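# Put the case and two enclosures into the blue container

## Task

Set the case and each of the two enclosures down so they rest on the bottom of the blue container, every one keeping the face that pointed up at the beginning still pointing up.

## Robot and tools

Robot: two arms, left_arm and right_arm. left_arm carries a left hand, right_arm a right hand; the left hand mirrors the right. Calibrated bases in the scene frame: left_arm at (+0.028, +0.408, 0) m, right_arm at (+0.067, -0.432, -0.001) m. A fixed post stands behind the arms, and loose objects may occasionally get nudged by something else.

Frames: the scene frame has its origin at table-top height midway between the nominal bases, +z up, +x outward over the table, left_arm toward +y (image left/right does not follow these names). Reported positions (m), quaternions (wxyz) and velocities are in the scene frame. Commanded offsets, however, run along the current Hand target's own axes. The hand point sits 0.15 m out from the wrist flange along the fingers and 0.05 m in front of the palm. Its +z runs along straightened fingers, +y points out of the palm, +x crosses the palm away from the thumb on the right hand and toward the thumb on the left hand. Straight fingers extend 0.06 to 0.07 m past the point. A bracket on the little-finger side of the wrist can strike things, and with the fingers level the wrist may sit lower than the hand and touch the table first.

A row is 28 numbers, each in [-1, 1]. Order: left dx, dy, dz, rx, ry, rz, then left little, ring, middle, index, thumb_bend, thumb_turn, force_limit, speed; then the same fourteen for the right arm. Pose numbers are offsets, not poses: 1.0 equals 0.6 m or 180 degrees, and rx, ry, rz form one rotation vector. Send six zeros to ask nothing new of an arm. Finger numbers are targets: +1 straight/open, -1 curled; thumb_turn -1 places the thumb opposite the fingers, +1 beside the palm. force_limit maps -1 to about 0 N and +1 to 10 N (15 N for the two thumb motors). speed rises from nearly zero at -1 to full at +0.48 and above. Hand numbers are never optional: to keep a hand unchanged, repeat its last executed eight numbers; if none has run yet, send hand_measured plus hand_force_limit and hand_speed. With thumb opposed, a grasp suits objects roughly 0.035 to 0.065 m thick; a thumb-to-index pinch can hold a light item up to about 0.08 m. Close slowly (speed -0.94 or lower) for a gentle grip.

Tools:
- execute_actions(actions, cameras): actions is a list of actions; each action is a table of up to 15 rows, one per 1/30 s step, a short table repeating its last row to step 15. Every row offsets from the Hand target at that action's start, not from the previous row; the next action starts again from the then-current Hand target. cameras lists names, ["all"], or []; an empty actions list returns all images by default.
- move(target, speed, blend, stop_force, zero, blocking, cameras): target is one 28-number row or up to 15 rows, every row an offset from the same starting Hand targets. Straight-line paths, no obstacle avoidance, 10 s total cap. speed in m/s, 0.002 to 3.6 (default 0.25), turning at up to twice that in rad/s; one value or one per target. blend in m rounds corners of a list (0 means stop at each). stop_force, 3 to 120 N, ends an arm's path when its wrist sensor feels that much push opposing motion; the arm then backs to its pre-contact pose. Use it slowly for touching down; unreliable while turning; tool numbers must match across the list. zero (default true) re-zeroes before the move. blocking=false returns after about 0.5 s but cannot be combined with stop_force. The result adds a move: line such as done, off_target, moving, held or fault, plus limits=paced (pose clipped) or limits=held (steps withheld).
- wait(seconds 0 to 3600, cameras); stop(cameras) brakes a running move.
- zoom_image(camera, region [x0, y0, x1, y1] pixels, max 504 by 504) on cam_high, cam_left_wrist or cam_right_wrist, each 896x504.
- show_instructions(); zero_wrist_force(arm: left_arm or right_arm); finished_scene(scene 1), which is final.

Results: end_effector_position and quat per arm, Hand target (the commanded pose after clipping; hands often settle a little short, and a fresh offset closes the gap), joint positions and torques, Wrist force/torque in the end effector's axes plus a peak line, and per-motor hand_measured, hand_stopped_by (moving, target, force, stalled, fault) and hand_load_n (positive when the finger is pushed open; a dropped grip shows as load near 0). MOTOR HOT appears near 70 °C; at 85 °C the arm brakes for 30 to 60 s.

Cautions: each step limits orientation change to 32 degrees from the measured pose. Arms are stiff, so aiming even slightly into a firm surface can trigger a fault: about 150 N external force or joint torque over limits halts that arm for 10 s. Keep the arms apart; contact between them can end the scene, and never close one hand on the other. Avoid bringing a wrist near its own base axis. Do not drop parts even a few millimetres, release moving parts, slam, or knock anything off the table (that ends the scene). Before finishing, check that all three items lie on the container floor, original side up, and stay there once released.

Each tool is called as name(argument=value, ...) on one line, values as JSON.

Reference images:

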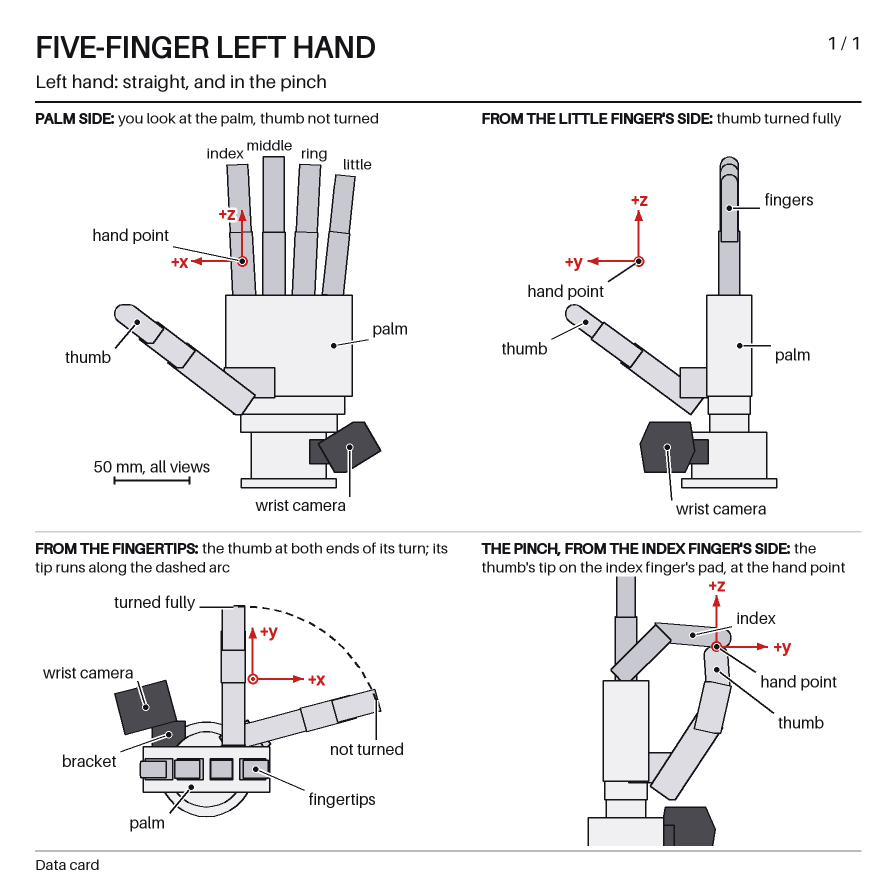

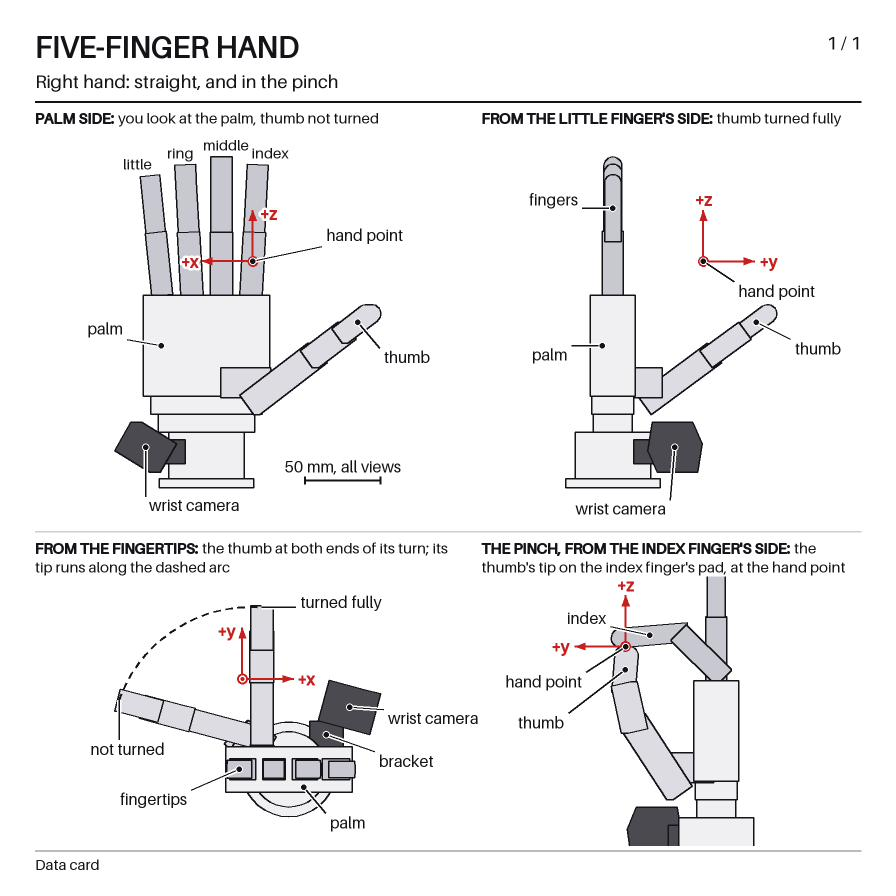

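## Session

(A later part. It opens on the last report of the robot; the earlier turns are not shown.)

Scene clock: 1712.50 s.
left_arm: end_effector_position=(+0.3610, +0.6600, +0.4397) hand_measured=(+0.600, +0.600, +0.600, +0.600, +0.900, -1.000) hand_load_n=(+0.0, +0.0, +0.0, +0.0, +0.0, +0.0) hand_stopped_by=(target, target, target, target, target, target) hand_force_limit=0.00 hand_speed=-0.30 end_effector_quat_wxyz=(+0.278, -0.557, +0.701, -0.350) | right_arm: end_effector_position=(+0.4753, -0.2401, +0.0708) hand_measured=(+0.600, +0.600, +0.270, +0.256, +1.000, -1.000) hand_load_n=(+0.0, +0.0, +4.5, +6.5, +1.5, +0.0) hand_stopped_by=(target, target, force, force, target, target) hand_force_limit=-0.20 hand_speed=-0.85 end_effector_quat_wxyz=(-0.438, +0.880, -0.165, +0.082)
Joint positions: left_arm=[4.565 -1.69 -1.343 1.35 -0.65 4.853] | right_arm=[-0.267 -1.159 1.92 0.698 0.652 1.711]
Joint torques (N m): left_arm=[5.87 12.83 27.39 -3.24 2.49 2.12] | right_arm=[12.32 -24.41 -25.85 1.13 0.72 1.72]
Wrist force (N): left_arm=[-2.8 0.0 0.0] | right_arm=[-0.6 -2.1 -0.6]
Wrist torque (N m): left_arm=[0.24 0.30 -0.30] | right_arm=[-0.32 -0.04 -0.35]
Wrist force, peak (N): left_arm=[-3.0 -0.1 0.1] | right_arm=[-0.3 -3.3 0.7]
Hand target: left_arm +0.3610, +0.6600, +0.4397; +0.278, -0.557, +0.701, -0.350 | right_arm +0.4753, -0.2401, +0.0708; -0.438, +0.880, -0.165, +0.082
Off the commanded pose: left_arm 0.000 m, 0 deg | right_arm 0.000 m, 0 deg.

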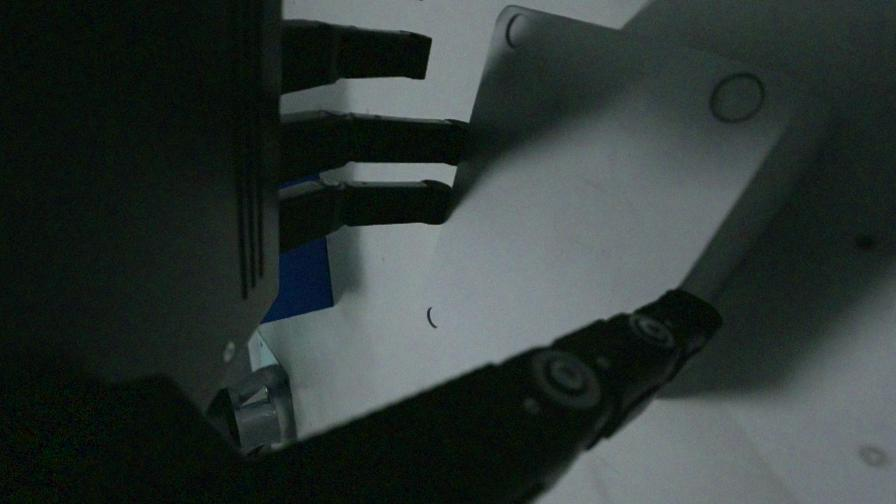

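execute_actions(actions=[[[0,0,0,0,0,0, 0.6,0.6,0.6,0.6,0.9,-1,0.0,-0.3, 0,0,0,0,0,0, 0.6,0.6,-0.3,-0.3,1,-1,0.3,-0.85]]], cameras=[])

move(target=[0,0,0,0,0,0, 0.6,0.6,0.6,0.6,0.9,-1,0.0,-0.3, 0,-0.0266,-0.02007,0,0,0, 0.6,0.6,-0.3,-0.3,1,-1,0.3,-0.85], speed=0.03, cameras=["cam_right_wrist"])

Scene clock: 1728.87 s.
left_arm: end_effector_position=(+0.3610, +0.6600, +0.4397) hand_measured=(+0.600, +0.600, +0.600, +0.600, +0.900, -1.000) hand_load_n=(+0.0, +0.0, +0.0, +0.0, +0.0, +0.0) hand_stopped_by=(target, target, target, target, target, target) hand_force_limit=0.00 hand_speed=-0.30 end_effector_quat_wxyz=(+0.278, -0.557, +0.701, -0.350) | right_arm: end_effector_position=(+0.4753, -0.2401, +0.0708) hand_measured=(+0.600, +0.600, +0.258, +0.244, +1.000, -1.000) hand_load_n=(+0.0, +0.0, +7.0, +8.5, +2.0, +0.0) hand_stopped_by=(target, target, force, force, target, target) hand_force_limit=0.30 hand_speed=-0.85 end_effector_quat_wxyz=(-0.438, +0.880, -0.165, +0.082)
Joint positions: left_arm=[4.565 -1.69 -1.343 1.35 -0.65 4.853] | right_arm=[-0.267 -1.159 1.92 0.698 0.652 1.711]
Joint torques (N m): left_arm=[5.78 13.25 26.93 -3.21 2.26 2.16] | right_arm=[3 -31.44 -19.44 2 0.6 0.24]
Wrist force (N): left_arm=[-2.5 -0.1 0.3] | right_arm=[-0.5 -3.8 -1.7]
Wrist torque (N m): left_arm=[0.24 0.24 -0.28] | right_arm=[-0.37 -0.04 -0.36]
Wrist force, peak (N): left_arm=[-2.9 -0.2 0.3] | right_arm=[-0.6 -4.1 -2.1]
Hand target: left_arm +0.3610, +0.6600, +0.4397; +0.278, -0.557, +0.701, -0.350 | right_arm +0.4753, -0.2401, +0.0708; -0.438, +0.880, -0.165, +0.082
Off the commanded pose: left_arm 0.000 m, 0 deg | right_arm 0.000 m, 0 deg.

Scene clock: 1729.97 s.
left_arm: end_effector_position=(+0.3610, +0.6600, +0.4397) hand_measured=(+0.600, +0.600, +0.600, +0.600, +0.900, -1.000) hand_load_n=(+0.0, +0.0, +0.0, +0.0, +0.0, +0.0) hand_stopped_by=(target, target, target, target, target, target) hand_force_limit=0.00 hand_speed=-0.30 end_effector_quat_wxyz=(+0.278, -0.557, +0.701, -0.350) | right_arm: end_effector_position=(+0.4753, -0.2401, +0.0906) hand_measured=(+0.600, +0.600, +0.258, +0.244, +1.000, -1.000) hand_load_n=(+0.0, +0.0, +0.0, +0.0, +0.0, +0.0) hand_stopped_by=(target, target, force, force, target, target) hand_force_limit=0.30 hand_speed=-0.85 end_effector_quat_wxyz=(-0.438, +0.880, -0.165, +0.082)
Joint positions: left_arm=[4.565 -1.69 -1.343 1.35 -0.65 4.853] | right_arm=[-0.267 -1.192 1.904 0.747 0.652 1.711]
Joint torques (N m): left_arm=[5.79 13.48 27.02 -3.21 2.37 2.15] | right_arm=[10.73 -38.95 -27.62 3.47 -0.35 -1.52]
Wrist force (N): left_arm=[-2.6 -0.1 -0.1] | right_arm=[-0.2 -1.0 0.1]
Wrist torque (N m): left_arm=[0.24 0.26 -0.28] | right_arm=[-0.30 -0.10 -0.33]
Wrist force, peak (N): left_arm=[-2.9 0.2 0.1] | right_arm=[-0.1 -3.2 -0.3]
Hand target: left_arm +0.3610, +0.6600, +0.4397; +0.278, -0.557, +0.701, -0.350 | right_arm +0.4753, -0.2401, +0.0908; -0.438, +0.880, -0.165, +0.082
Off the commanded pose: left_arm 0.000 m, 0 deg | right_arm 0.000 m, 0 deg.
move: done

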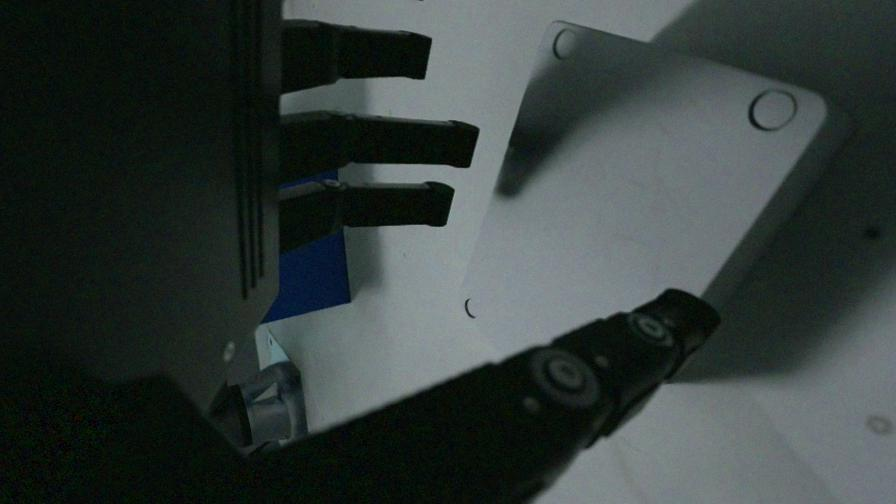

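execute_actions(actions=[[[0,0,0,0,0,0, 0.6,0.6,0.6,0.6,0.9,-1,0.0,-0.3, 0,0,0,0,0,0, 0.6,0.6,0.6,0.6,1,-1,0,-0.4]]], cameras=["cam_right_wrist"])

zoom_image(camera="cam_right_wrist", region=[392, 0, 896, 504])

Scene clock: 1804.07 s.
left_arm: end_effector_position=(+0.3610, +0.6600, +0.4397) hand_measured=(+0.600, +0.600, +0.600, +0.600, +0.900, -1.000) hand_load_n=(+0.0, +0.0, +0.0, +0.0, +0.0, +0.0) hand_stopped_by=(target, target, target, target, target, target) hand_force_limit=0.00 hand_speed=-0.30 end_effector_quat_wxyz=(+0.278, -0.557, +0.701, -0.350) | right_arm: end_effector_position=(+0.4753, -0.2401, +0.0908) hand_measured=(+0.600, +0.600, +0.600, +0.600, +1.000, -1.000) hand_load_n=(+0.0, +0.0, +0.0, +0.0, +0.0, +0.0) hand_stopped_by=(target, target, target, target, target, target) hand_force_limit=0.00 hand_speed=-0.40 end_effector_quat_wxyz=(-0.438, +0.880, -0.165, +0.082)
Joint positions: left_arm=[4.565 -1.69 -1.343 1.35 -0.65 4.853] | right_arm=[-0.267 -1.192 1.904 0.748 0.652 1.711]
Joint torques (N m): left_arm=[5.77 12.92 26.97 -3.1 2.3 2.1] | right_arm=[-10.43 -38.88 -27.45 3.38 -2.01 -1.68]
Wrist force (N): left_arm=[-2.6 0.3 0.0] | right_arm=[-0.2 -0.8 0.1]
Wrist torque (N m): left_arm=[0.30 0.24 -0.30] | right_arm=[-0.30 -0.10 -0.34]
Wrist force, peak (N): left_arm=[-3.2 -0.1 0.0] | right_arm=[-0.4 -1.1 0.0]
Hand target: left_arm +0.3610, +0.6600, +0.4397; +0.278, -0.557, +0.701, -0.350 | right_arm +0.4753, -0.2401, +0.0908; -0.438, +0.880, -0.165, +0.082
Off the commanded pose: left_arm 0.000 m, 0 deg | right_arm 0.000 m, 0 deg.

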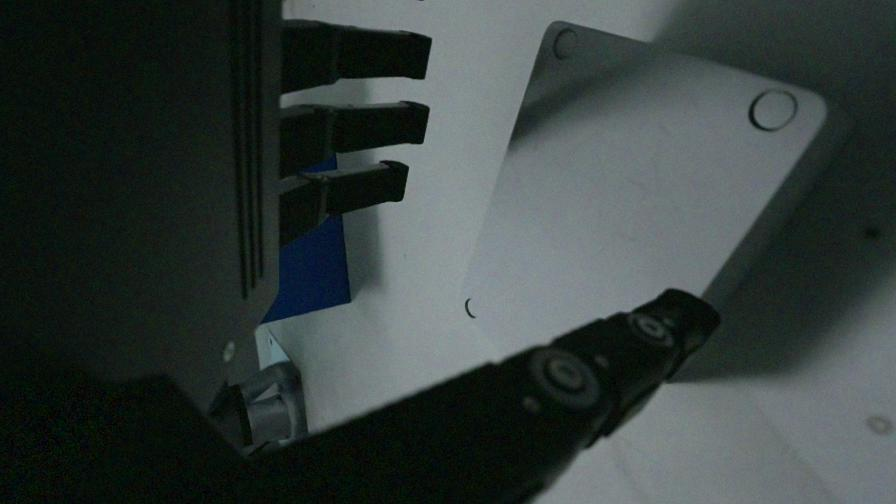

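Scaled by 1.000.

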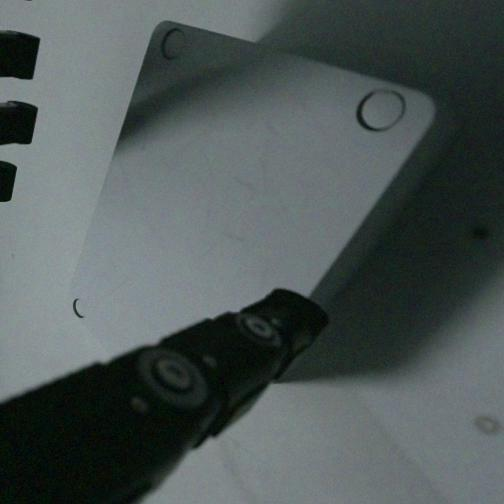

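move(target=[0,0,0,0,0,0, 0.6,0.6,0.6,0.6,0.9,-1,0.0,-0.3, 0,0.01304,-0.01729,0,0,0, 0.6,0.6,0.6,0.6,1,-1,0,-0.4], speed=0.05, cameras=[])

move(target=[0,0,0,0,0,0, 0.6,0.6,0.6,0.6,0.9,-1,0.0,-0.3, 0,0.0463,0.0349,0,0,0, 0.6,0.6,0.6,0.6,1,-1,0,-0.4], speed=0.03, stop_force=4, cameras=[])

execute_actions(actions=[[[0,0,0,0,0,0, 0.6,0.6,0.6,0.6,0.9,-1,0.0,-0.3, 0,0,0,0,0,0, 0.6,0.6,0.0,0.0,1,-1,-0.2,-0.85]]], cameras=["cam_right_wrist"])

Scene clock: 1825.03 s.
left_arm: end_effector_position=(+0.3610, +0.6600, +0.4397) hand_measured=(+0.600, +0.600, +0.600, +0.600, +0.900, -1.000) hand_load_n=(+0.0, +0.0, +0.0, +0.0, +0.0, +0.0) hand_stopped_by=(target, target, target, target, target, target) hand_force_limit=0.00 hand_speed=-0.30 end_effector_quat_wxyz=(+0.278, -0.557, +0.701, -0.350) | right_arm: end_effector_position=(+0.4706, -0.2522, +0.0908) hand_measured=(+0.600, +0.600, +0.600, +0.600, +1.000, -1.000) hand_load_n=(+0.0, +0.0, +0.0, +0.0, +0.0, +0.0) hand_stopped_by=(target, target, target, target, target, target) hand_force_limit=0.00 hand_speed=-0.40 end_effector_quat_wxyz=(-0.438, +0.880, -0.165, +0.082)
Joint positions: left_arm=[4.565 -1.69 -1.343 1.35 -0.65 4.853] | right_arm=[-0.304 -1.195 1.923 0.778 0.649 1.651]
Joint torques (N m): left_arm=[5.9 13.54 27.11 -3 2.11 2.03] | right_arm=[-12.35 -33.2 0.26 3.6 -3.36 -1.88]
Wrist force (N): left_arm=[-3.1 -0.1 0.3] | right_arm=[-0.2 -0.9 0.1]
Wrist torque (N m): left_arm=[0.23 0.34 -0.32] | right_arm=[-0.28 -0.11 -0.12]
Wrist force, peak (N): left_arm=[-3.1 -0.1 0.3] | right_arm=[-0.4 -1.2 0.1]
Hand target: left_arm +0.3610, +0.6600, +0.4397; +0.278, -0.557, +0.701, -0.350 | right_arm +0.4706, -0.2522, +0.0908; -0.438, +0.880, -0.165, +0.082
Off the commanded pose: left_arm 0.000 m, 0 deg | right_arm 0.000 m, 0 deg.
move: done

Scene clock: 1827.23 s.
left_arm: end_effector_position=(+0.3610, +0.6600, +0.4397) hand_measured=(+0.600, +0.600, +0.600, +0.600, +0.900, -1.000) hand_load_n=(+0.0, +0.0, +0.0, +0.0, +0.0, +0.0) hand_stopped_by=(target, target, target, target, target, target) hand_force_limit=0.00 hand_speed=-0.30 end_effector_quat_wxyz=(+0.278, -0.557, +0.701, -0.350) | right_arm: end_effector_position=(+0.4706, -0.2523, +0.0560) hand_measured=(+0.600, +0.600, +0.600, +0.600, +1.000, -1.000) hand_load_n=(+0.0, +0.0, +0.0, +0.0, +0.0, +0.0) hand_stopped_by=(target, target, target, target, target, target) hand_force_limit=0.00 hand_speed=-0.40 end_effector_quat_wxyz=(-0.438, +0.880, -0.165, +0.082)
Joint positions: left_arm=[4.565 -1.69 -1.343 1.35 -0.65 4.853] | right_arm=[-0.304 -1.133 1.95 0.692 0.649 1.65]
Joint torques (N m): left_arm=[5.53 12.94 26.6 -3.11 2.11 2.1] | right_arm=[7.42 -22.13 1.9 0.94 -3.39 1.77]
Wrist force (N): left_arm=[-2.6 -0.2 -0.1] | right_arm=[-0.3 -0.9 0.1]
Wrist torque (N m): left_arm=[0.24 0.25 -0.28] | right_arm=[-0.29 -0.09 -0.14]
Wrist force, peak (N): left_arm=[-2.9 -0.3 0.2] | right_arm=[-0.4 -1.3 0.2]
Hand target: left_arm +0.3610, +0.6600, +0.4397; +0.278, -0.557, +0.701, -0.350 | right_arm +0.4706, -0.2523, +0.0560; -0.438, +0.880, -0.165, +0.082
Off the commanded pose: left_arm 0.000 m, 0 deg | right_arm 0.000 m, 0 deg.
move: done

Scene clock: 1828.27 s.
left_arm: end_effector_position=(+0.3610, +0.6600, +0.4397) hand_measured=(+0.600, +0.600, +0.600, +0.600, +0.900, -1.000) hand_load_n=(+0.0, +0.0, +0.0, +0.0, +0.0, +0.0) hand_stopped_by=(target, target, target, target, target, target) hand_force_limit=0.00 hand_speed=-0.30 end_effector_quat_wxyz=(+0.278, -0.557, +0.701, -0.350) | right_arm: end_effector_position=(+0.4706, -0.2523, +0.0560) hand_measured=(+0.600, +0.600, +0.284, +0.282, +1.000, -1.000) hand_load_n=(+0.0, +0.0, +6.0, +6.5, +1.5, +0.0) hand_stopped_by=(target, target, force, force, target, target) hand_force_limit=-0.20 hand_speed=-0.85 end_effector_quat_wxyz=(-0.438, +0.880, -0.165, +0.082)
Joint positions: left_arm=[4.565 -1.69 -1.343 1.35 -0.65 4.853] | right_arm=[-0.304 -1.133 1.95 0.692 0.649 1.65]
Joint torques (N m): left_arm=[5.59 13.48 26.94 -3.07 2.04 2] | right_arm=[12.61 -22.59 1.38 1.07 -1.1 1.77]
Wrist force (N): left_arm=[-2.5 0.1 0.1] | right_arm=[-0.6 -1.8 -0.6]
Wrist torque (N m): left_arm=[0.26 0.25 -0.29] | right_arm=[-0.23 -0.04 -0.17]
Wrist force, peak (N): left_arm=[-2.9 -0.1 0.1] | right_arm=[-0.6 -3.5 0.4]
Hand target: left_arm +0.3610, +0.6600, +0.4397; +0.278, -0.557, +0.701, -0.350 | right_arm +0.4706, -0.2523, +0.0560; -0.438, +0.880, -0.165, +0.082
Off the commanded pose: left_arm 0.000 m, 0 deg | right_arm 0.000 m, 0 deg.

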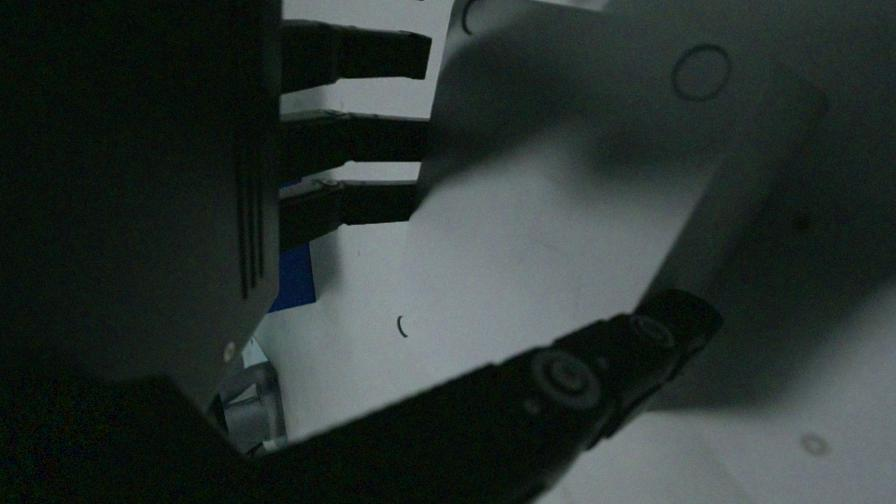

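execute_actions(actions=[[[0,0,0,0,0,0, 0.6,0.6,0.6,0.6,0.9,-1,0.0,-0.3, 0,0,0,0,0,0, 0.6,0.6,-0.3,-0.3,1,-1,0.3,-0.85]]], cameras=[])

move(target=[0,0,0,0,0,0, 0.6,0.6,0.6,0.6,0.9,-1,0.0,-0.3, 0,-0.0266,-0.02007,0,0,0, 0.6,0.6,-0.3,-0.3,1,-1,0.3,-0.85], speed=0.03, cameras=["cam_right_wrist"])

Scene clock: 1834.87 s.
left_arm: end_effector_position=(+0.3610, +0.6600, +0.4397) hand_measured=(+0.600, +0.600, +0.600, +0.600, +0.900, -1.000) hand_load_n=(+0.0, +0.0, +0.0, -0.5, +0.0, +0.0) hand_stopped_by=(target, target, target, target, target, target) hand_force_limit=0.00 hand_speed=-0.30 end_effector_quat_wxyz=(+0.278, -0.557, +0.701, -0.350) | right_arm: end_effector_position=(+0.4706, -0.2523, +0.0560) hand_measured=(+0.600, +0.600, +0.274, +0.272, +1.000, -1.000) hand_load_n=(+0.0, +0.0, +9.5, +10.0, +2.0, +0.0) hand_stopped_by=(target, target, force, force, target, target) hand_force_limit=0.30 hand_speed=-0.85 end_effector_quat_wxyz=(-0.438, +0.880, -0.165, +0.082)
Joint positions: left_arm=[4.565 -1.69 -1.343 1.35 -0.65 4.853] | right_arm=[-0.304 -1.133 1.95 0.692 0.649 1.65]
Joint torques (N m): left_arm=[5.03 13.14 26.96 -3.05 1.99 1.96] | right_arm=[13.03 -22.5 0.91 1.17 0.81 1.78]
Wrist force (N): left_arm=[-2.6 0.0 0.1] | right_arm=[-0.4 -3.1 -1.4]
Wrist torque (N m): left_arm=[0.25 0.26 -0.29] | right_arm=[-0.28 -0.06 -0.17]
Wrist force, peak (N): left_arm=[-3.1 0.0 0.2] | right_arm=[-0.4 -4.0 -1.0]
Hand target: left_arm +0.3610, +0.6600, +0.4397; +0.278, -0.557, +0.701, -0.350 | right_arm +0.4706, -0.2523, +0.0560; -0.438, +0.880, -0.165, +0.082
Off the commanded pose: left_arm 0.000 m, 0 deg | right_arm 0.000 m, 0 deg.

Scene clock: 1835.97 s.
left_arm: end_effector_position=(+0.3610, +0.6600, +0.4397) hand_measured=(+0.600, +0.600, +0.600, +0.600, +0.900, -1.000) hand_load_n=(+0.0, +0.0, +0.0, +0.0, +0.0, +0.5) hand_stopped_by=(target, target, target, target, target, target) hand_force_limit=0.00 hand_speed=-0.30 end_effector_quat_wxyz=(+0.278, -0.557, +0.701, -0.350) | right_arm: end_effector_position=(+0.4706, -0.2522, +0.0758) hand_measured=(+0.600, +0.600, +0.274, +0.272, +1.000, -1.000) hand_load_n=(+0.0, +0.0, +9.5, +9.5, +2.5, +0.0) hand_stopped_by=(target, target, force, force, target, target) hand_force_limit=0.30 hand_speed=-0.85 end_effector_quat_wxyz=(-0.438, +0.880, -0.165, +0.082)
Joint positions: left_arm=[4.565 -1.69 -1.343 1.35 -0.65 4.853] | right_arm=[-0.304 -1.169 1.936 0.741 0.649 1.65]
Joint torques (N m): left_arm=[5.54 13.03 26.54 -3.02 1.9 1.94] | right_arm=[8.18 -39.64 -27.36 3.69 -3.32 -1.45]
Wrist force (N): left_arm=[-2.6 0.0 0.1] | right_arm=[-0.1 1.2 1.5]
Wrist torque (N m): left_arm=[0.25 0.27 -0.29] | right_arm=[-0.22 -0.13 -0.20]
Wrist force, peak (N): left_arm=[-2.9 0.0 0.6] | right_arm=[-0.4 -3.6 -1.8]
Hand target: left_arm +0.3610, +0.6600, +0.4397; +0.278, -0.557, +0.701, -0.350 | right_arm +0.4706, -0.2523, +0.0760; -0.438, +0.880, -0.165, +0.082
Off the commanded pose: left_arm 0.000 m, 0 deg | right_arm 0.000 m, 0 deg.
move: done

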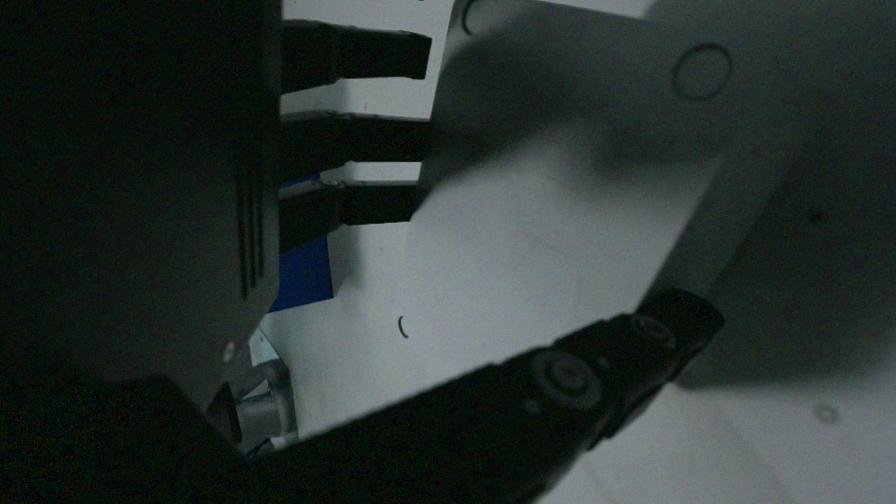

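move(target=[0,0,0,0,0,0, 0.6,0.6,0.6,0.6,0.9,-1,0.0,-0.3, -0.2597,-0.1654,0.1363,0,0,0, 0.6,0.6,-0.3,-0.3,1,-1,0.3,-0.85], speed=0.12, cameras=["cam_high"])

move(target=[0,0,0,0,0,0, 0.6,0.6,0.6,0.6,0.9,-1,0.0,-0.3, 0,0.0558,0.0421,0,0,0, 0.6,0.6,-0.3,-0.3,1,-1,0.3,-0.85], speed=0.05, stop_force=6, cameras=[])

Scene clock: 1844.77 s.
left_arm: end_effector_position=(+0.3610, +0.6600, +0.4397) hand_measured=(+0.600, +0.600, +0.600, +0.600, +0.900, -1.000) hand_load_n=(+0.0, +0.0, +0.0, +0.0, +0.0, +0.0) hand_stopped_by=(target, target, target, target, target, target) hand_force_limit=0.00 hand_speed=-0.30 end_effector_quat_wxyz=(+0.278, -0.557, +0.701, -0.350) | right_arm: end_effector_position=(+0.3706, -0.0794, +0.1058) hand_measured=(+0.600, +0.600, +0.274, +0.272, +1.000, -1.000) hand_load_n=(+0.0, +0.0, +9.5, +9.5, +2.5, +0.0) hand_stopped_by=(target, target, force, force, target, target) hand_force_limit=0.30 hand_speed=-0.85 end_effector_quat_wxyz=(-0.438, +0.880, -0.165, +0.082)
Joint positions: left_arm=[4.565 -1.69 -1.343 1.35 -0.65 4.853] | right_arm=[0.209 -1.426 2.022 0.361 0.83 2.377]
Joint torques (N m): left_arm=[5.53 13.51 26.94 -3.07 1.82 1.94] | right_arm=[13.37 -32.53 -31.05 0.15 0.7 2.05]
Wrist force (N): left_arm=[-2.6 -0.2 -0.1] | right_arm=[0.1 1.4 2.0]
Wrist torque (N m): left_arm=[0.23 0.25 -0.28] | right_arm=[-0.23 -0.16 -0.29]
Wrist force, peak (N): left_arm=[-2.9 0.0 0.1] | right_arm=[0.2 1.7 2.0]
Hand target: left_arm +0.3610, +0.6600, +0.4397; +0.278, -0.557, +0.701, -0.350 | right_arm +0.3705, -0.0793, +0.1058; -0.438, +0.880, -0.165, +0.082
Off the commanded pose: left_arm 0.000 m, 0 deg | right_arm 0.000 m, 0 deg.
move: done

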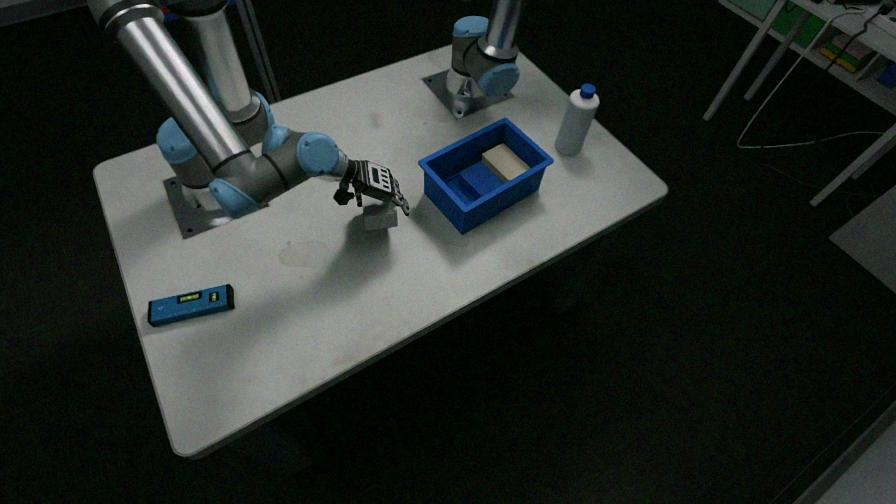

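Scene clock: 1846.77 s.
left_arm: end_effector_position=(+0.3610, +0.6600, +0.4397) hand_measured=(+0.600, +0.600, +0.600, +0.600, +0.900, -1.000) hand_load_n=(+0.0, +0.0, +0.0, +0.0, +0.0, +0.0) hand_stopped_by=(target, target, target, target, target, target) hand_force_limit=0.00 hand_speed=-0.30 end_effector_quat_wxyz=(+0.278, -0.557, +0.701, -0.350) | right_arm: end_effector_position=(+0.3705, -0.0794, +0.0639) hand_measured=(+0.600, +0.600, +0.274, +0.272, +1.000, -1.000) hand_load_n=(+0.0, +0.0, +10.0, +9.5, +2.5, +0.0) hand_stopped_by=(target, target, force, force, target, target) hand_force_limit=0.30 hand_speed=-0.85 end_effector_quat_wxyz=(-0.438, +0.880, -0.165, +0.082)
Joint positions: left_arm=[4.565 -1.69 -1.343 1.35 -0.65 4.853] | right_arm=[0.21 -1.358 2.073 0.242 0.83 2.378]
Joint torques (N m): left_arm=[4.95 12.87 26.53 -3 1.88 1.9] | right_arm=[13.96 -17.06 -1.44 -0.02 0.71 2.02]
Wrist force (N): left_arm=[-2.7 0.0 0.3] | right_arm=[-0.3 1.3 1.6]
Wrist torque (N m): left_arm=[0.24 0.28 -0.30] | right_arm=[-0.22 -0.09 -0.32]
Wrist force, peak (N): left_arm=[-2.9 0.1 0.3] | right_arm=[0.0 1.7 2.3]
Hand target: left_arm +0.3610, +0.6600, +0.4397; +0.278, -0.557, +0.701, -0.350 | right_arm +0.3705, -0.0794, +0.0639; -0.438, +0.880, -0.165, +0.082
Off the commanded pose: left_arm 0.000 m, 0 deg | right_arm 0.000 m, 0 deg.
move: done

move(target=[0,0,0,0,0,0, 0.6,0.6,0.6,0.6,0.9,-1,0.0,-0.3, 0,0.0186,0.0140,0,0,0, 0.6,0.6,-0.3,-0.3,1,-1,0.3,-0.85], speed=0.008, stop_force=3, cameras=[])

execute_actions(actions=[[[0,0,0,0,0,0, 0.6,0.6,0.6,0.6,0.9,-1,0.0,-0.3, 0,0,0,0,0,0, 0.6,0.6,0.5,0.5,1,-1,0,-0.6]]], cameras=["cam_right_wrist"])

Scene clock: 1855.50 s.
left_arm: end_effector_position=(+0.3610, +0.6600, +0.4397) hand_measured=(+0.600, +0.600, +0.600, +0.600, +0.900, -1.000) hand_load_n=(+0.0, +0.0, +0.0, +0.0, +0.0, +0.5) hand_stopped_by=(target, target, target, target, target, target) hand_force_limit=0.00 hand_speed=-0.30 end_effector_quat_wxyz=(+0.278, -0.557, +0.701, -0.350) | right_arm: end_effector_position=(+0.3705, -0.0794, +0.0560) hand_measured=(+0.600, +0.600, +0.274, +0.272, +1.000, -1.000) hand_load_n=(+0.0, +0.0, +9.5, +9.5, +2.5, +0.0) hand_stopped_by=(target, target, force, force, target, target) hand_force_limit=0.30 hand_speed=-0.85 end_effector_quat_wxyz=(-0.438, +0.880, -0.165, +0.082)
Joint positions: left_arm=[4.565 -1.69 -1.343 1.35 -0.65 4.853] | right_arm=[0.21 -1.344 2.082 0.22 0.83 2.378]
Joint torques (N m): left_arm=[5.22 13.44 26.85 -2.96 1.72 1.91] | right_arm=[1.8 -33.62 -28.45 2.43 -0.91 -0.74]
Wrist force (N): left_arm=[-2.5 -0.3 0.1] | right_arm=[-0.3 0.0 0.4]
Wrist torque (N m): left_arm=[0.22 0.24 -0.27] | right_arm=[-0.17 -0.05 -0.32]
Wrist force, peak (N): left_arm=[-3.0 0.0 0.1] | right_arm=[0.3 -9.6 -9.3]
Hand target: left_arm +0.3610, +0.6600, +0.4397; +0.278, -0.557, +0.701, -0.350 | right_arm +0.3705, -0.0794, +0.0560; -0.438, +0.880, -0.165, +0.082 (not the last commanded pose)
Off the commanded pose: left_arm 0.000 m, 0 deg | right_arm 0.006 m, 0 deg.
move: contact (right_arm)

Scene clock: 1856.20 s.
left_arm: end_effector_position=(+0.3610, +0.6600, +0.4397) hand_measured=(+0.600, +0.600, +0.600, +0.600, +0.900, -1.000) hand_load_n=(+0.0, +0.0, +0.0, +0.0, +0.0, +0.0) hand_stopped_by=(target, target, target, target, target, target) hand_force_limit=0.00 hand_speed=-0.30 end_effector_quat_wxyz=(+0.278, -0.557, +0.701, -0.350) | right_arm: end_effector_position=(+0.3705, -0.0794, +0.0560) hand_measured=(+0.600, +0.600, +0.500, +0.500, +1.000, -1.000) hand_load_n=(+0.0, +0.0, +0.0, +0.0, +0.0, +0.0) hand_stopped_by=(target, target, target, target, target, target) hand_force_limit=0.00 hand_speed=-0.60 end_effector_quat_wxyz=(-0.438, +0.880, -0.165, +0.082)
Joint positions: left_arm=[4.565 -1.69 -1.343 1.35 -0.65 4.853] | right_arm=[0.21 -1.344 2.082 0.22 0.83 2.378]
Joint torques (N m): left_arm=[4.75 13.29 26.29 -2.93 1.66 1.85] | right_arm=[1.44 -31.75 -27.35 1.69 -0.82 -0.27]
Wrist force (N): left_arm=[-2.7 -0.1 0.1] | right_arm=[-0.3 -1.2 0.5]
Wrist torque (N m): left_arm=[0.25 0.28 -0.30] | right_arm=[-0.36 -0.08 -0.35]
Wrist force, peak (N): left_arm=[-2.8 -0.2 0.4] | right_arm=[-0.3 -1.5 0.3]
Hand target: left_arm +0.3610, +0.6600, +0.4397; +0.278, -0.557, +0.701, -0.350 | right_arm +0.3705, -0.0794, +0.0560; -0.438, +0.880, -0.165, +0.082
Off the commanded pose: left_arm 0.000 m, 0 deg | right_arm 0.000 m, 0 deg.

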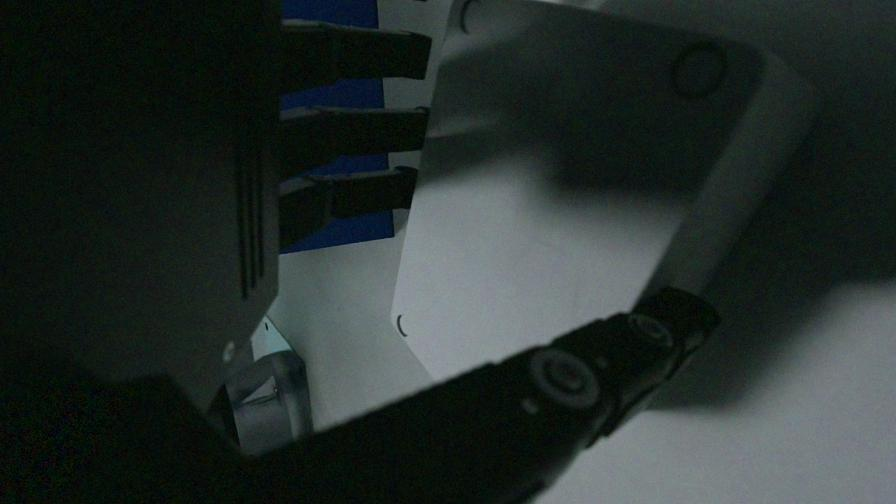

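move(target=[[0,0,0,0,0,0, 0.6,0.6,0.6,0.6,0.9,-1,0.0,-0.3, 0,0.004,-0.0053,0,0,0, 0.6,0.6,0.5,0.5,1,-1,0,-0.6],[0,0,0,0,0,0, 0.6,0.6,0.6,0.6,0.9,-1,0.0,-0.3, 0,-0.1556,-0.1257,0,0,0, 0.6,0.6,0.5,0.5,1,-1,0,-0.6],[0,0,0,0,0,0, 0.6,0.6,0.6,0.6,0.9,-1,0.0,-0.3, 0.3172,-0.142,-0.6693,0,0,0, 0.6,0.6,0.5,0.5,1,-1,0,-0.6]], speed=[0.03,0.15,0.25], blend=[0,0.04,0], cameras=["cam_high"])

Scene clock: 1866.17 s.
left_arm: end_effector_position=(+0.3610, +0.6600, +0.4397) hand_measured=(+0.600, +0.600, +0.600, +0.600, +0.900, -1.000) hand_load_n=(+0.0, +0.0, +0.0, +0.0, +0.0, +0.0) hand_stopped_by=(target, target, target, target, target, target) hand_force_limit=0.00 hand_speed=-0.30 end_effector_quat_wxyz=(+0.278, -0.557, +0.701, -0.350) | right_arm: end_effector_position=(+0.4509, -0.3988, +0.3661) hand_measured=(+0.600, +0.600, +0.500, +0.500, +1.000, -1.000) hand_load_n=(+0.0, +0.0, +0.0, -0.5, +0.0, +0.0) hand_stopped_by=(target, target, target, target, target, target) hand_force_limit=0.00 hand_speed=-0.60 end_effector_quat_wxyz=(-0.438, +0.880, -0.165, +0.082)
Joint positions: left_arm=[4.565 -1.69 -1.343 1.35 -0.65 4.853] | right_arm=[-0.697 -1.439 1.59 1.841 0.722 1.034]
Joint torques (N m): left_arm=[4.54 13.67 25.97 -2.91 1.53 1.76] | right_arm=[-12.01 -15.81 -31.71 3.82 0.93 -2]
Wrist force (N): left_arm=[-2.4 -0.1 -0.1] | right_arm=[-0.2 -1.2 0.1]
Wrist torque (N m): left_arm=[0.24 0.22 -0.27] | right_arm=[-0.35 -0.09 -0.13]
Wrist force, peak (N): left_arm=[-3.0 -0.2 -0.3] | right_arm=[-0.4 -1.7 0.3]
Hand target: left_arm +0.3610, +0.6600, +0.4397; +0.278, -0.557, +0.701, -0.350 | right_arm +0.4509, -0.3989, +0.3661; -0.438, +0.880, -0.165, +0.082
Off the commanded pose: left_arm 0.000 m, 0 deg | right_arm 0.000 m, 0 deg.
move: done

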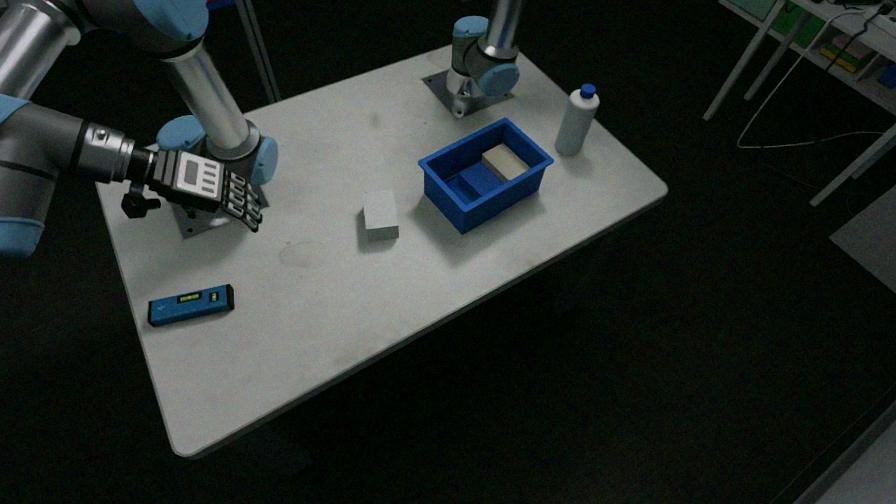

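move(target=[[0.3457,-0.1702,0.2255,0,0.1552,0.1171, 0.6,0.6,0.6,0.6,0.9,-1,0.0,-0.3, 0,0,0,0,0,0, 0.6,0.6,0.5,0.5,1,-1,0,-0.6],[0.7988,0.1625,0.4477,-0.0291,0.2979,0.2502, 0.6,0.6,0.6,0.6,0.9,-1,0.0,-0.3, 0,0,0,0,0,0, 0.6,0.6,0.5,0.5,1,-1,0,-0.6]], speed=0.3, blend=[0.1,0], cameras=["cam_high","cam_left_wrist"])

zoom_image(camera="cam_left_wrist", region=[0, 0, 504, 504])

Scene clock: 1892.23 s.
left_arm: end_effector_position=(+0.4047, +0.1580, +0.2003) hand_measured=(+0.600, +0.600, +0.600, +0.600, +0.900, -1.000) hand_load_n=(+0.0, +0.0, +0.0, +0.0, +0.0, +0.0) hand_stopped_by=(target, target, target, target, target, target) hand_force_limit=0.00 hand_speed=-0.30 end_effector_quat_wxyz=(+0.025, -0.055, +0.915, -0.398) | right_arm: end_effector_position=(+0.4509, -0.3989, +0.3661) hand_measured=(+0.600, +0.600, +0.500, +0.500, +1.000, -1.000) hand_load_n=(+0.0, +0.0, +0.0, +0.0, +0.0, +0.0) hand_stopped_by=(target, target, target, target, target, target) hand_force_limit=0.00 hand_speed=-0.60 end_effector_quat_wxyz=(-0.438, +0.880, -0.165, +0.082)
Joint positions: left_arm=[3.209 -1.854 -1.681 2.018 -0.752 4.64] | right_arm=[-0.698 -1.439 1.59 1.841 0.722 1.033]
Joint torques (N m): left_arm=[-6.91 18.45 26.8 -0.61 -0.69 -2.95] | right_arm=[-11.89 -15.42 -29.56 3.79 0.77 -1.93]
Wrist force (N): left_arm=[-2.6 -0.2 -0.4] | right_arm=[-0.3 -1.2 0.1]
Wrist torque (N m): left_arm=[0.25 0.24 -0.07] | right_arm=[-0.35 -0.07 -0.14]
Wrist force, peak (N): left_arm=[-3.4 0.5 -0.6] | right_arm=[0.0 -1.6 0.0]
Hand target: left_arm +0.4047, +0.1579, +0.2002; +0.025, -0.055, +0.915, -0.398 | right_arm +0.4509, -0.3989, +0.3661; -0.438, +0.880, -0.165, +0.082
Off the commanded pose: left_arm 0.000 m, 0 deg | right_arm 0.000 m, 0 deg.
move: done

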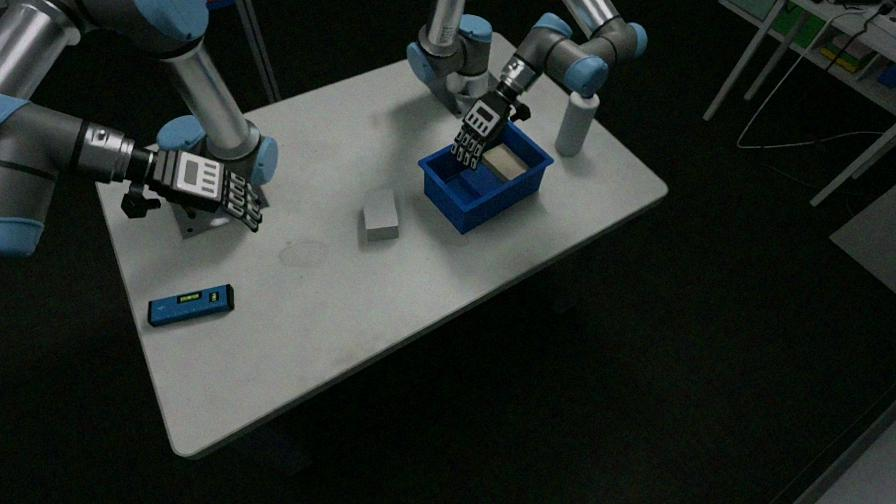

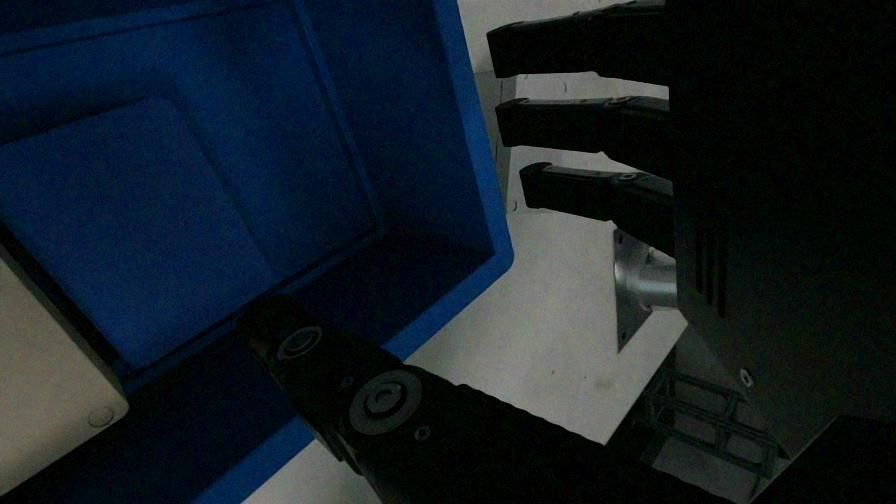

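Scaled by 1.000.

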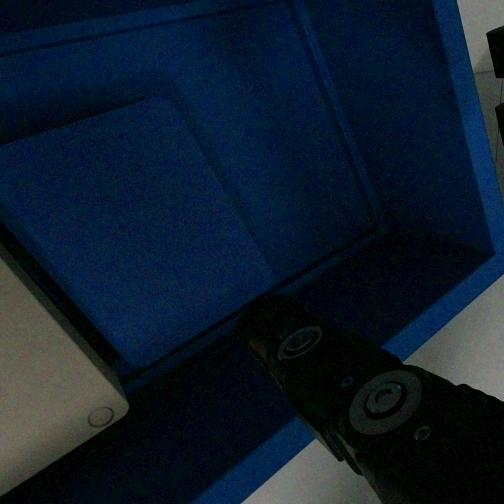

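move(target=[0,0.1462,0.1364,0,0,0, 0.6,0.6,0.6,0.6,0.9,-1,0.0,-0.3, 0,0,0,0,0,0, 0.6,0.6,0.5,0.5,1,-1,0,-0.6], speed=0.1, stop_force=6, cameras=["cam_left_wrist"])

move(target=[0,0.0487,0.0455,0,0,0, 0.6,0.6,0.6,0.6,0.9,-1,0.0,-0.3, 0,0,0,0,0,0, 0.6,0.6,0.5,0.5,1,-1,0,-0.6], speed=0.006, stop_force=3, cameras=["cam_left_wrist"])

Scene clock: 1935.17 s.
left_arm: end_effector_position=(+0.4048, +0.1579, +0.0803) hand_measured=(+0.600, +0.600, +0.600, +0.600, +0.900, -1.000) hand_load_n=(+0.0, +0.0, +0.0, +0.0, +0.0, +0.0) hand_stopped_by=(target, target, target, target, target, target) hand_force_limit=0.00 hand_speed=-0.30 end_effector_quat_wxyz=(+0.025, -0.055, +0.915, -0.398) | right_arm: end_effector_position=(+0.4509, -0.3989, +0.3661) hand_measured=(+0.600, +0.600, +0.500, +0.500, +1.000, -1.000) hand_load_n=(+0.0, +0.0, +0.0, +0.0, +0.0, +0.0) hand_stopped_by=(target, target, target, target, target, target) hand_force_limit=0.00 hand_speed=-0.60 end_effector_quat_wxyz=(-0.438, +0.880, -0.165, +0.082)
Joint positions: left_arm=[3.208 -2.002 -1.826 2.311 -0.752 4.64] | right_arm=[-0.698 -1.439 1.59 1.841 0.722 1.033]
Joint torques (N m): left_arm=[-7.95 21.31 5.87 -0.8 3.33 -2.68] | right_arm=[-12.42 -15.81 -25.1 3.86 0.77 -1.76]
Wrist force (N): left_arm=[-2.6 -0.1 -0.1] | right_arm=[0.0 -1.4 -0.2]
Wrist torque (N m): left_arm=[0.24 0.25 -0.06] | right_arm=[-0.37 -0.11 -0.13]
Wrist force, peak (N): left_arm=[-3.2 0.0 0.0] | right_arm=[-0.1 -1.7 -0.1]
Hand target: left_arm +0.4048, +0.1579, +0.0803; +0.025, -0.055, +0.915, -0.398 | right_arm +0.4509, -0.3989, +0.3661; -0.438, +0.880, -0.165, +0.082
Off the commanded pose: left_arm 0.000 m, 0 deg | right_arm 0.000 m, 0 deg.
move: done

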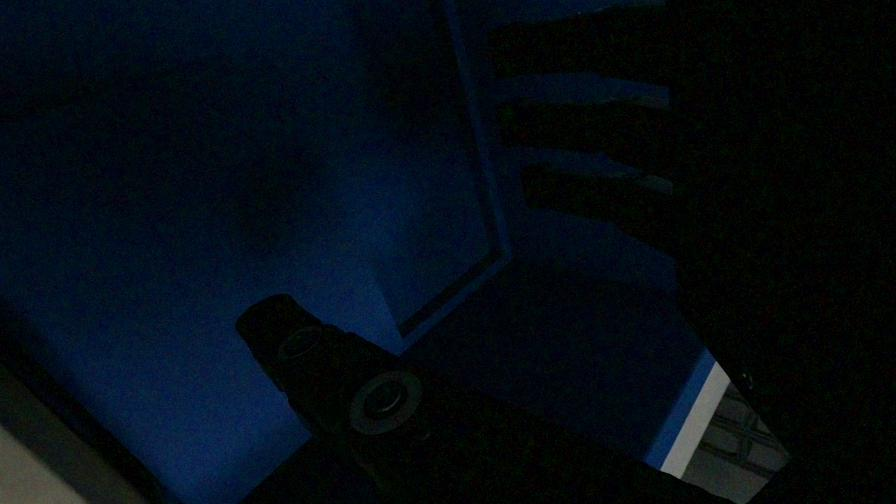

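Scene clock: 1941.03 s.
left_arm: end_effector_position=(+0.4048, +0.1579, +0.0529) hand_measured=(+0.600, +0.600, +0.600, +0.600, +0.900, -1.000) hand_load_n=(+0.0, +0.0, +0.0, +0.0, +0.0, +0.0) hand_stopped_by=(target, target, target, target, target, target) hand_force_limit=0.00 hand_speed=-0.30 end_effector_quat_wxyz=(+0.025, -0.055, +0.915, -0.398) | right_arm: end_effector_position=(+0.4509, -0.3989, +0.3661) hand_measured=(+0.600, +0.600, +0.500, +0.500, +1.000, -1.000) hand_load_n=(+0.0, +0.0, +0.0, +0.0, +0.0, +0.0) hand_stopped_by=(target, target, target, target, target, target) hand_force_limit=0.00 hand_speed=-0.60 end_effector_quat_wxyz=(-0.438, +0.880, -0.165, +0.082)
Joint positions: left_arm=[3.208 -2.046 -1.847 2.376 -0.752 4.64] | right_arm=[-0.698 -1.439 1.59 1.841 0.722 1.033]
Joint torques (N m): left_arm=[-6.8 39.6 23.22 -3.1 2.15 -1.67] | right_arm=[-12.74 -15.71 -19.68 3.75 0.81 -1.64]
Wrist force (N): left_arm=[-2.4 -2.9 -2.5] | right_arm=[-0.1 -1.4 0.0]
Wrist torque (N m): left_arm=[0.03 0.18 -0.02] | right_arm=[-0.37 -0.09 -0.13]
Wrist force, peak (N): left_arm=[-2.2 -5.8 -5.3] | right_arm=[0.1 -1.8 -0.2]
Hand target: left_arm +0.4048, +0.1579, +0.0529; +0.025, -0.055, +0.915, -0.398 (not the last commanded pose) | right_arm +0.4509, -0.3989, +0.3661; -0.438, +0.880, -0.165, +0.082
Off the commanded pose: left_arm 0.013 m, 0 deg | right_arm 0.000 m, 0 deg.
move: contact (left_arm)

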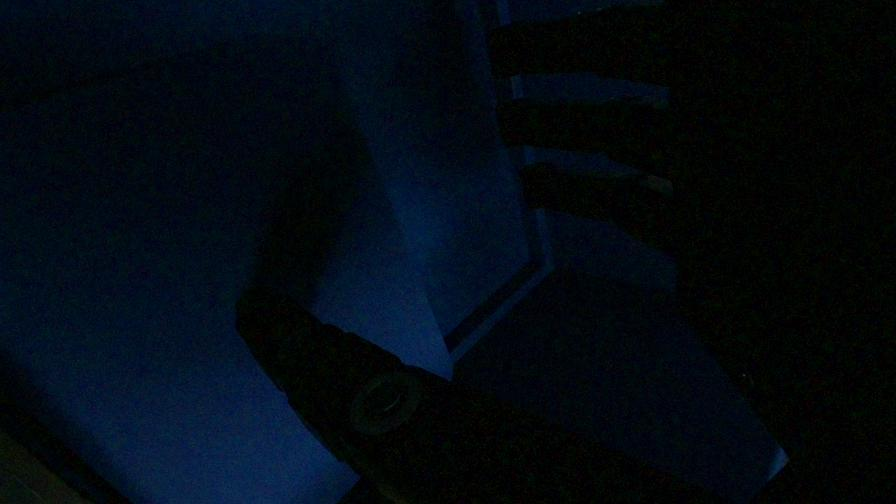

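move(target=[0,-0.0426,-0.0398,0,0,0, 0.6,0.6,0.6,0.6,0.9,-1,0.0,-0.3, 0,0,0,0,0,0, 0.6,0.6,0.5,0.5,1,-1,0,-0.6], speed=0.1, cameras=[])

move(target=[0.05,0.0281,-0.0301,0,0,0, 0.6,0.6,0.6,0.22,-0.8,-1,0.0,-0.3, 0,0,0,0,0,0, 0.6,0.6,0.5,0.5,1,-1,0,-0.6], speed=0.08, cameras=["cam_left_wrist"])

Scene clock: 1965.40 s.
left_arm: end_effector_position=(+0.4048, +0.1579, +0.0878) hand_measured=(+0.600, +0.600, +0.600, +0.600, +0.900, -1.000) hand_load_n=(+0.0, +0.0, +0.0, -0.5, +0.0, +0.0) hand_stopped_by=(target, target, target, target, target, target) hand_force_limit=0.00 hand_speed=-0.30 end_effector_quat_wxyz=(+0.025, -0.055, +0.915, -0.398) | right_arm: end_effector_position=(+0.4509, -0.3989, +0.3661) hand_measured=(+0.600, +0.600, +0.500, +0.500, +1.000, -1.000) hand_load_n=(+0.0, +0.0, +0.0, +0.0, +0.0, +0.0) hand_stopped_by=(target, target, target, target, target, target) hand_force_limit=0.00 hand_speed=-0.60 end_effector_quat_wxyz=(-0.438, +0.880, -0.165, +0.082)
Joint positions: left_arm=[3.208 -1.99 -1.819 2.293 -0.752 4.64] | right_arm=[-0.698 -1.439 1.59 1.841 0.722 1.033]
Joint torques (N m): left_arm=[6.88 40.08 24.11 -3.3 2.96 2.55] | right_arm=[-11.65 -16.66 -16.45 3.64 0.7 -1.62]
Wrist force (N): left_arm=[-2.6 -0.3 -0.1] | right_arm=[-0.2 -1.4 -0.2]
Wrist torque (N m): left_arm=[0.22 0.24 -0.16] | right_arm=[-0.36 -0.07 -0.13]
Wrist force, peak (N): left_arm=[-2.9 -3.4 -3.1] | right_arm=[0.0 -1.6 0.1]
Hand target: left_arm +0.4048, +0.1579, +0.0879; +0.025, -0.055, +0.915, -0.398 | right_arm +0.4509, -0.3989, +0.3661; -0.438, +0.880, -0.165, +0.082
Off the commanded pose: left_arm 0.000 m, 0 deg | right_arm 0.000 m, 0 deg.
move: done

Scene clock: 1967.40 s.
left_arm: end_effector_position=(+0.3720, +0.1788, +0.0879) hand_measured=(+0.600, +0.600, +0.600, +0.220, -0.798, -1.000) hand_load_n=(+0.0, +0.0, +0.0, +0.0, +1.5, +0.0) hand_stopped_by=(target, target, target, target, target, target) hand_force_limit=0.00 hand_speed=-0.30 end_effector_quat_wxyz=(+0.025, -0.055, +0.915, -0.398) | right_arm: end_effector_position=(+0.4509, -0.3989, +0.3661) hand_measured=(+0.600, +0.600, +0.500, +0.500, +1.000, -1.000) hand_load_n=(+0.0, +0.0, +0.0, +0.0, +0.0, +0.0) hand_stopped_by=(target, target, target, target, target, target) hand_force_limit=0.00 hand_speed=-0.60 end_effector_quat_wxyz=(-0.438, +0.880, -0.165, +0.082)
Joint positions: left_arm=[3.275 -1.927 -1.939 2.278 -0.751 4.738] | right_arm=[-0.698 -1.439 1.59 1.841 0.722 1.033]
Joint torques (N m): left_arm=[7.12 36.17 5.71 -3.42 3.28 2.51] | right_arm=[-11.46 -15.96 -14.36 3.82 0.69 -1.52]
Wrist force (N): left_arm=[-2.4 0.0 -0.2] | right_arm=[-0.3 -1.2 0.1]
Wrist torque (N m): left_arm=[0.27 0.23 -0.27] | right_arm=[-0.35 -0.07 -0.13]
Wrist force, peak (N): left_arm=[-3.2 -0.3 0.0] | right_arm=[-0.2 -1.5 0.0]
Hand target: left_arm +0.3720, +0.1788, +0.0879; +0.025, -0.055, +0.915, -0.398 | right_arm +0.4509, -0.3989, +0.3661; -0.438, +0.880, -0.165, +0.082
Off the commanded pose: left_arm 0.000 m, 0 deg | right_arm 0.000 m, 0 deg.
move: done

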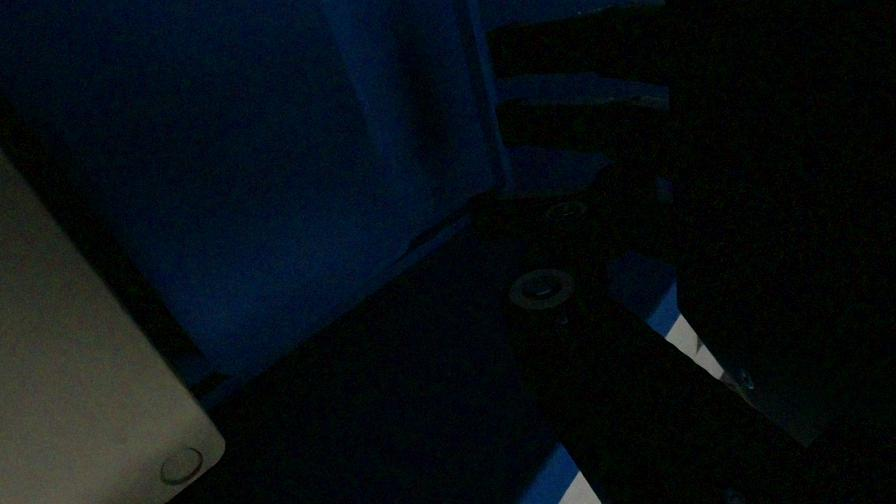

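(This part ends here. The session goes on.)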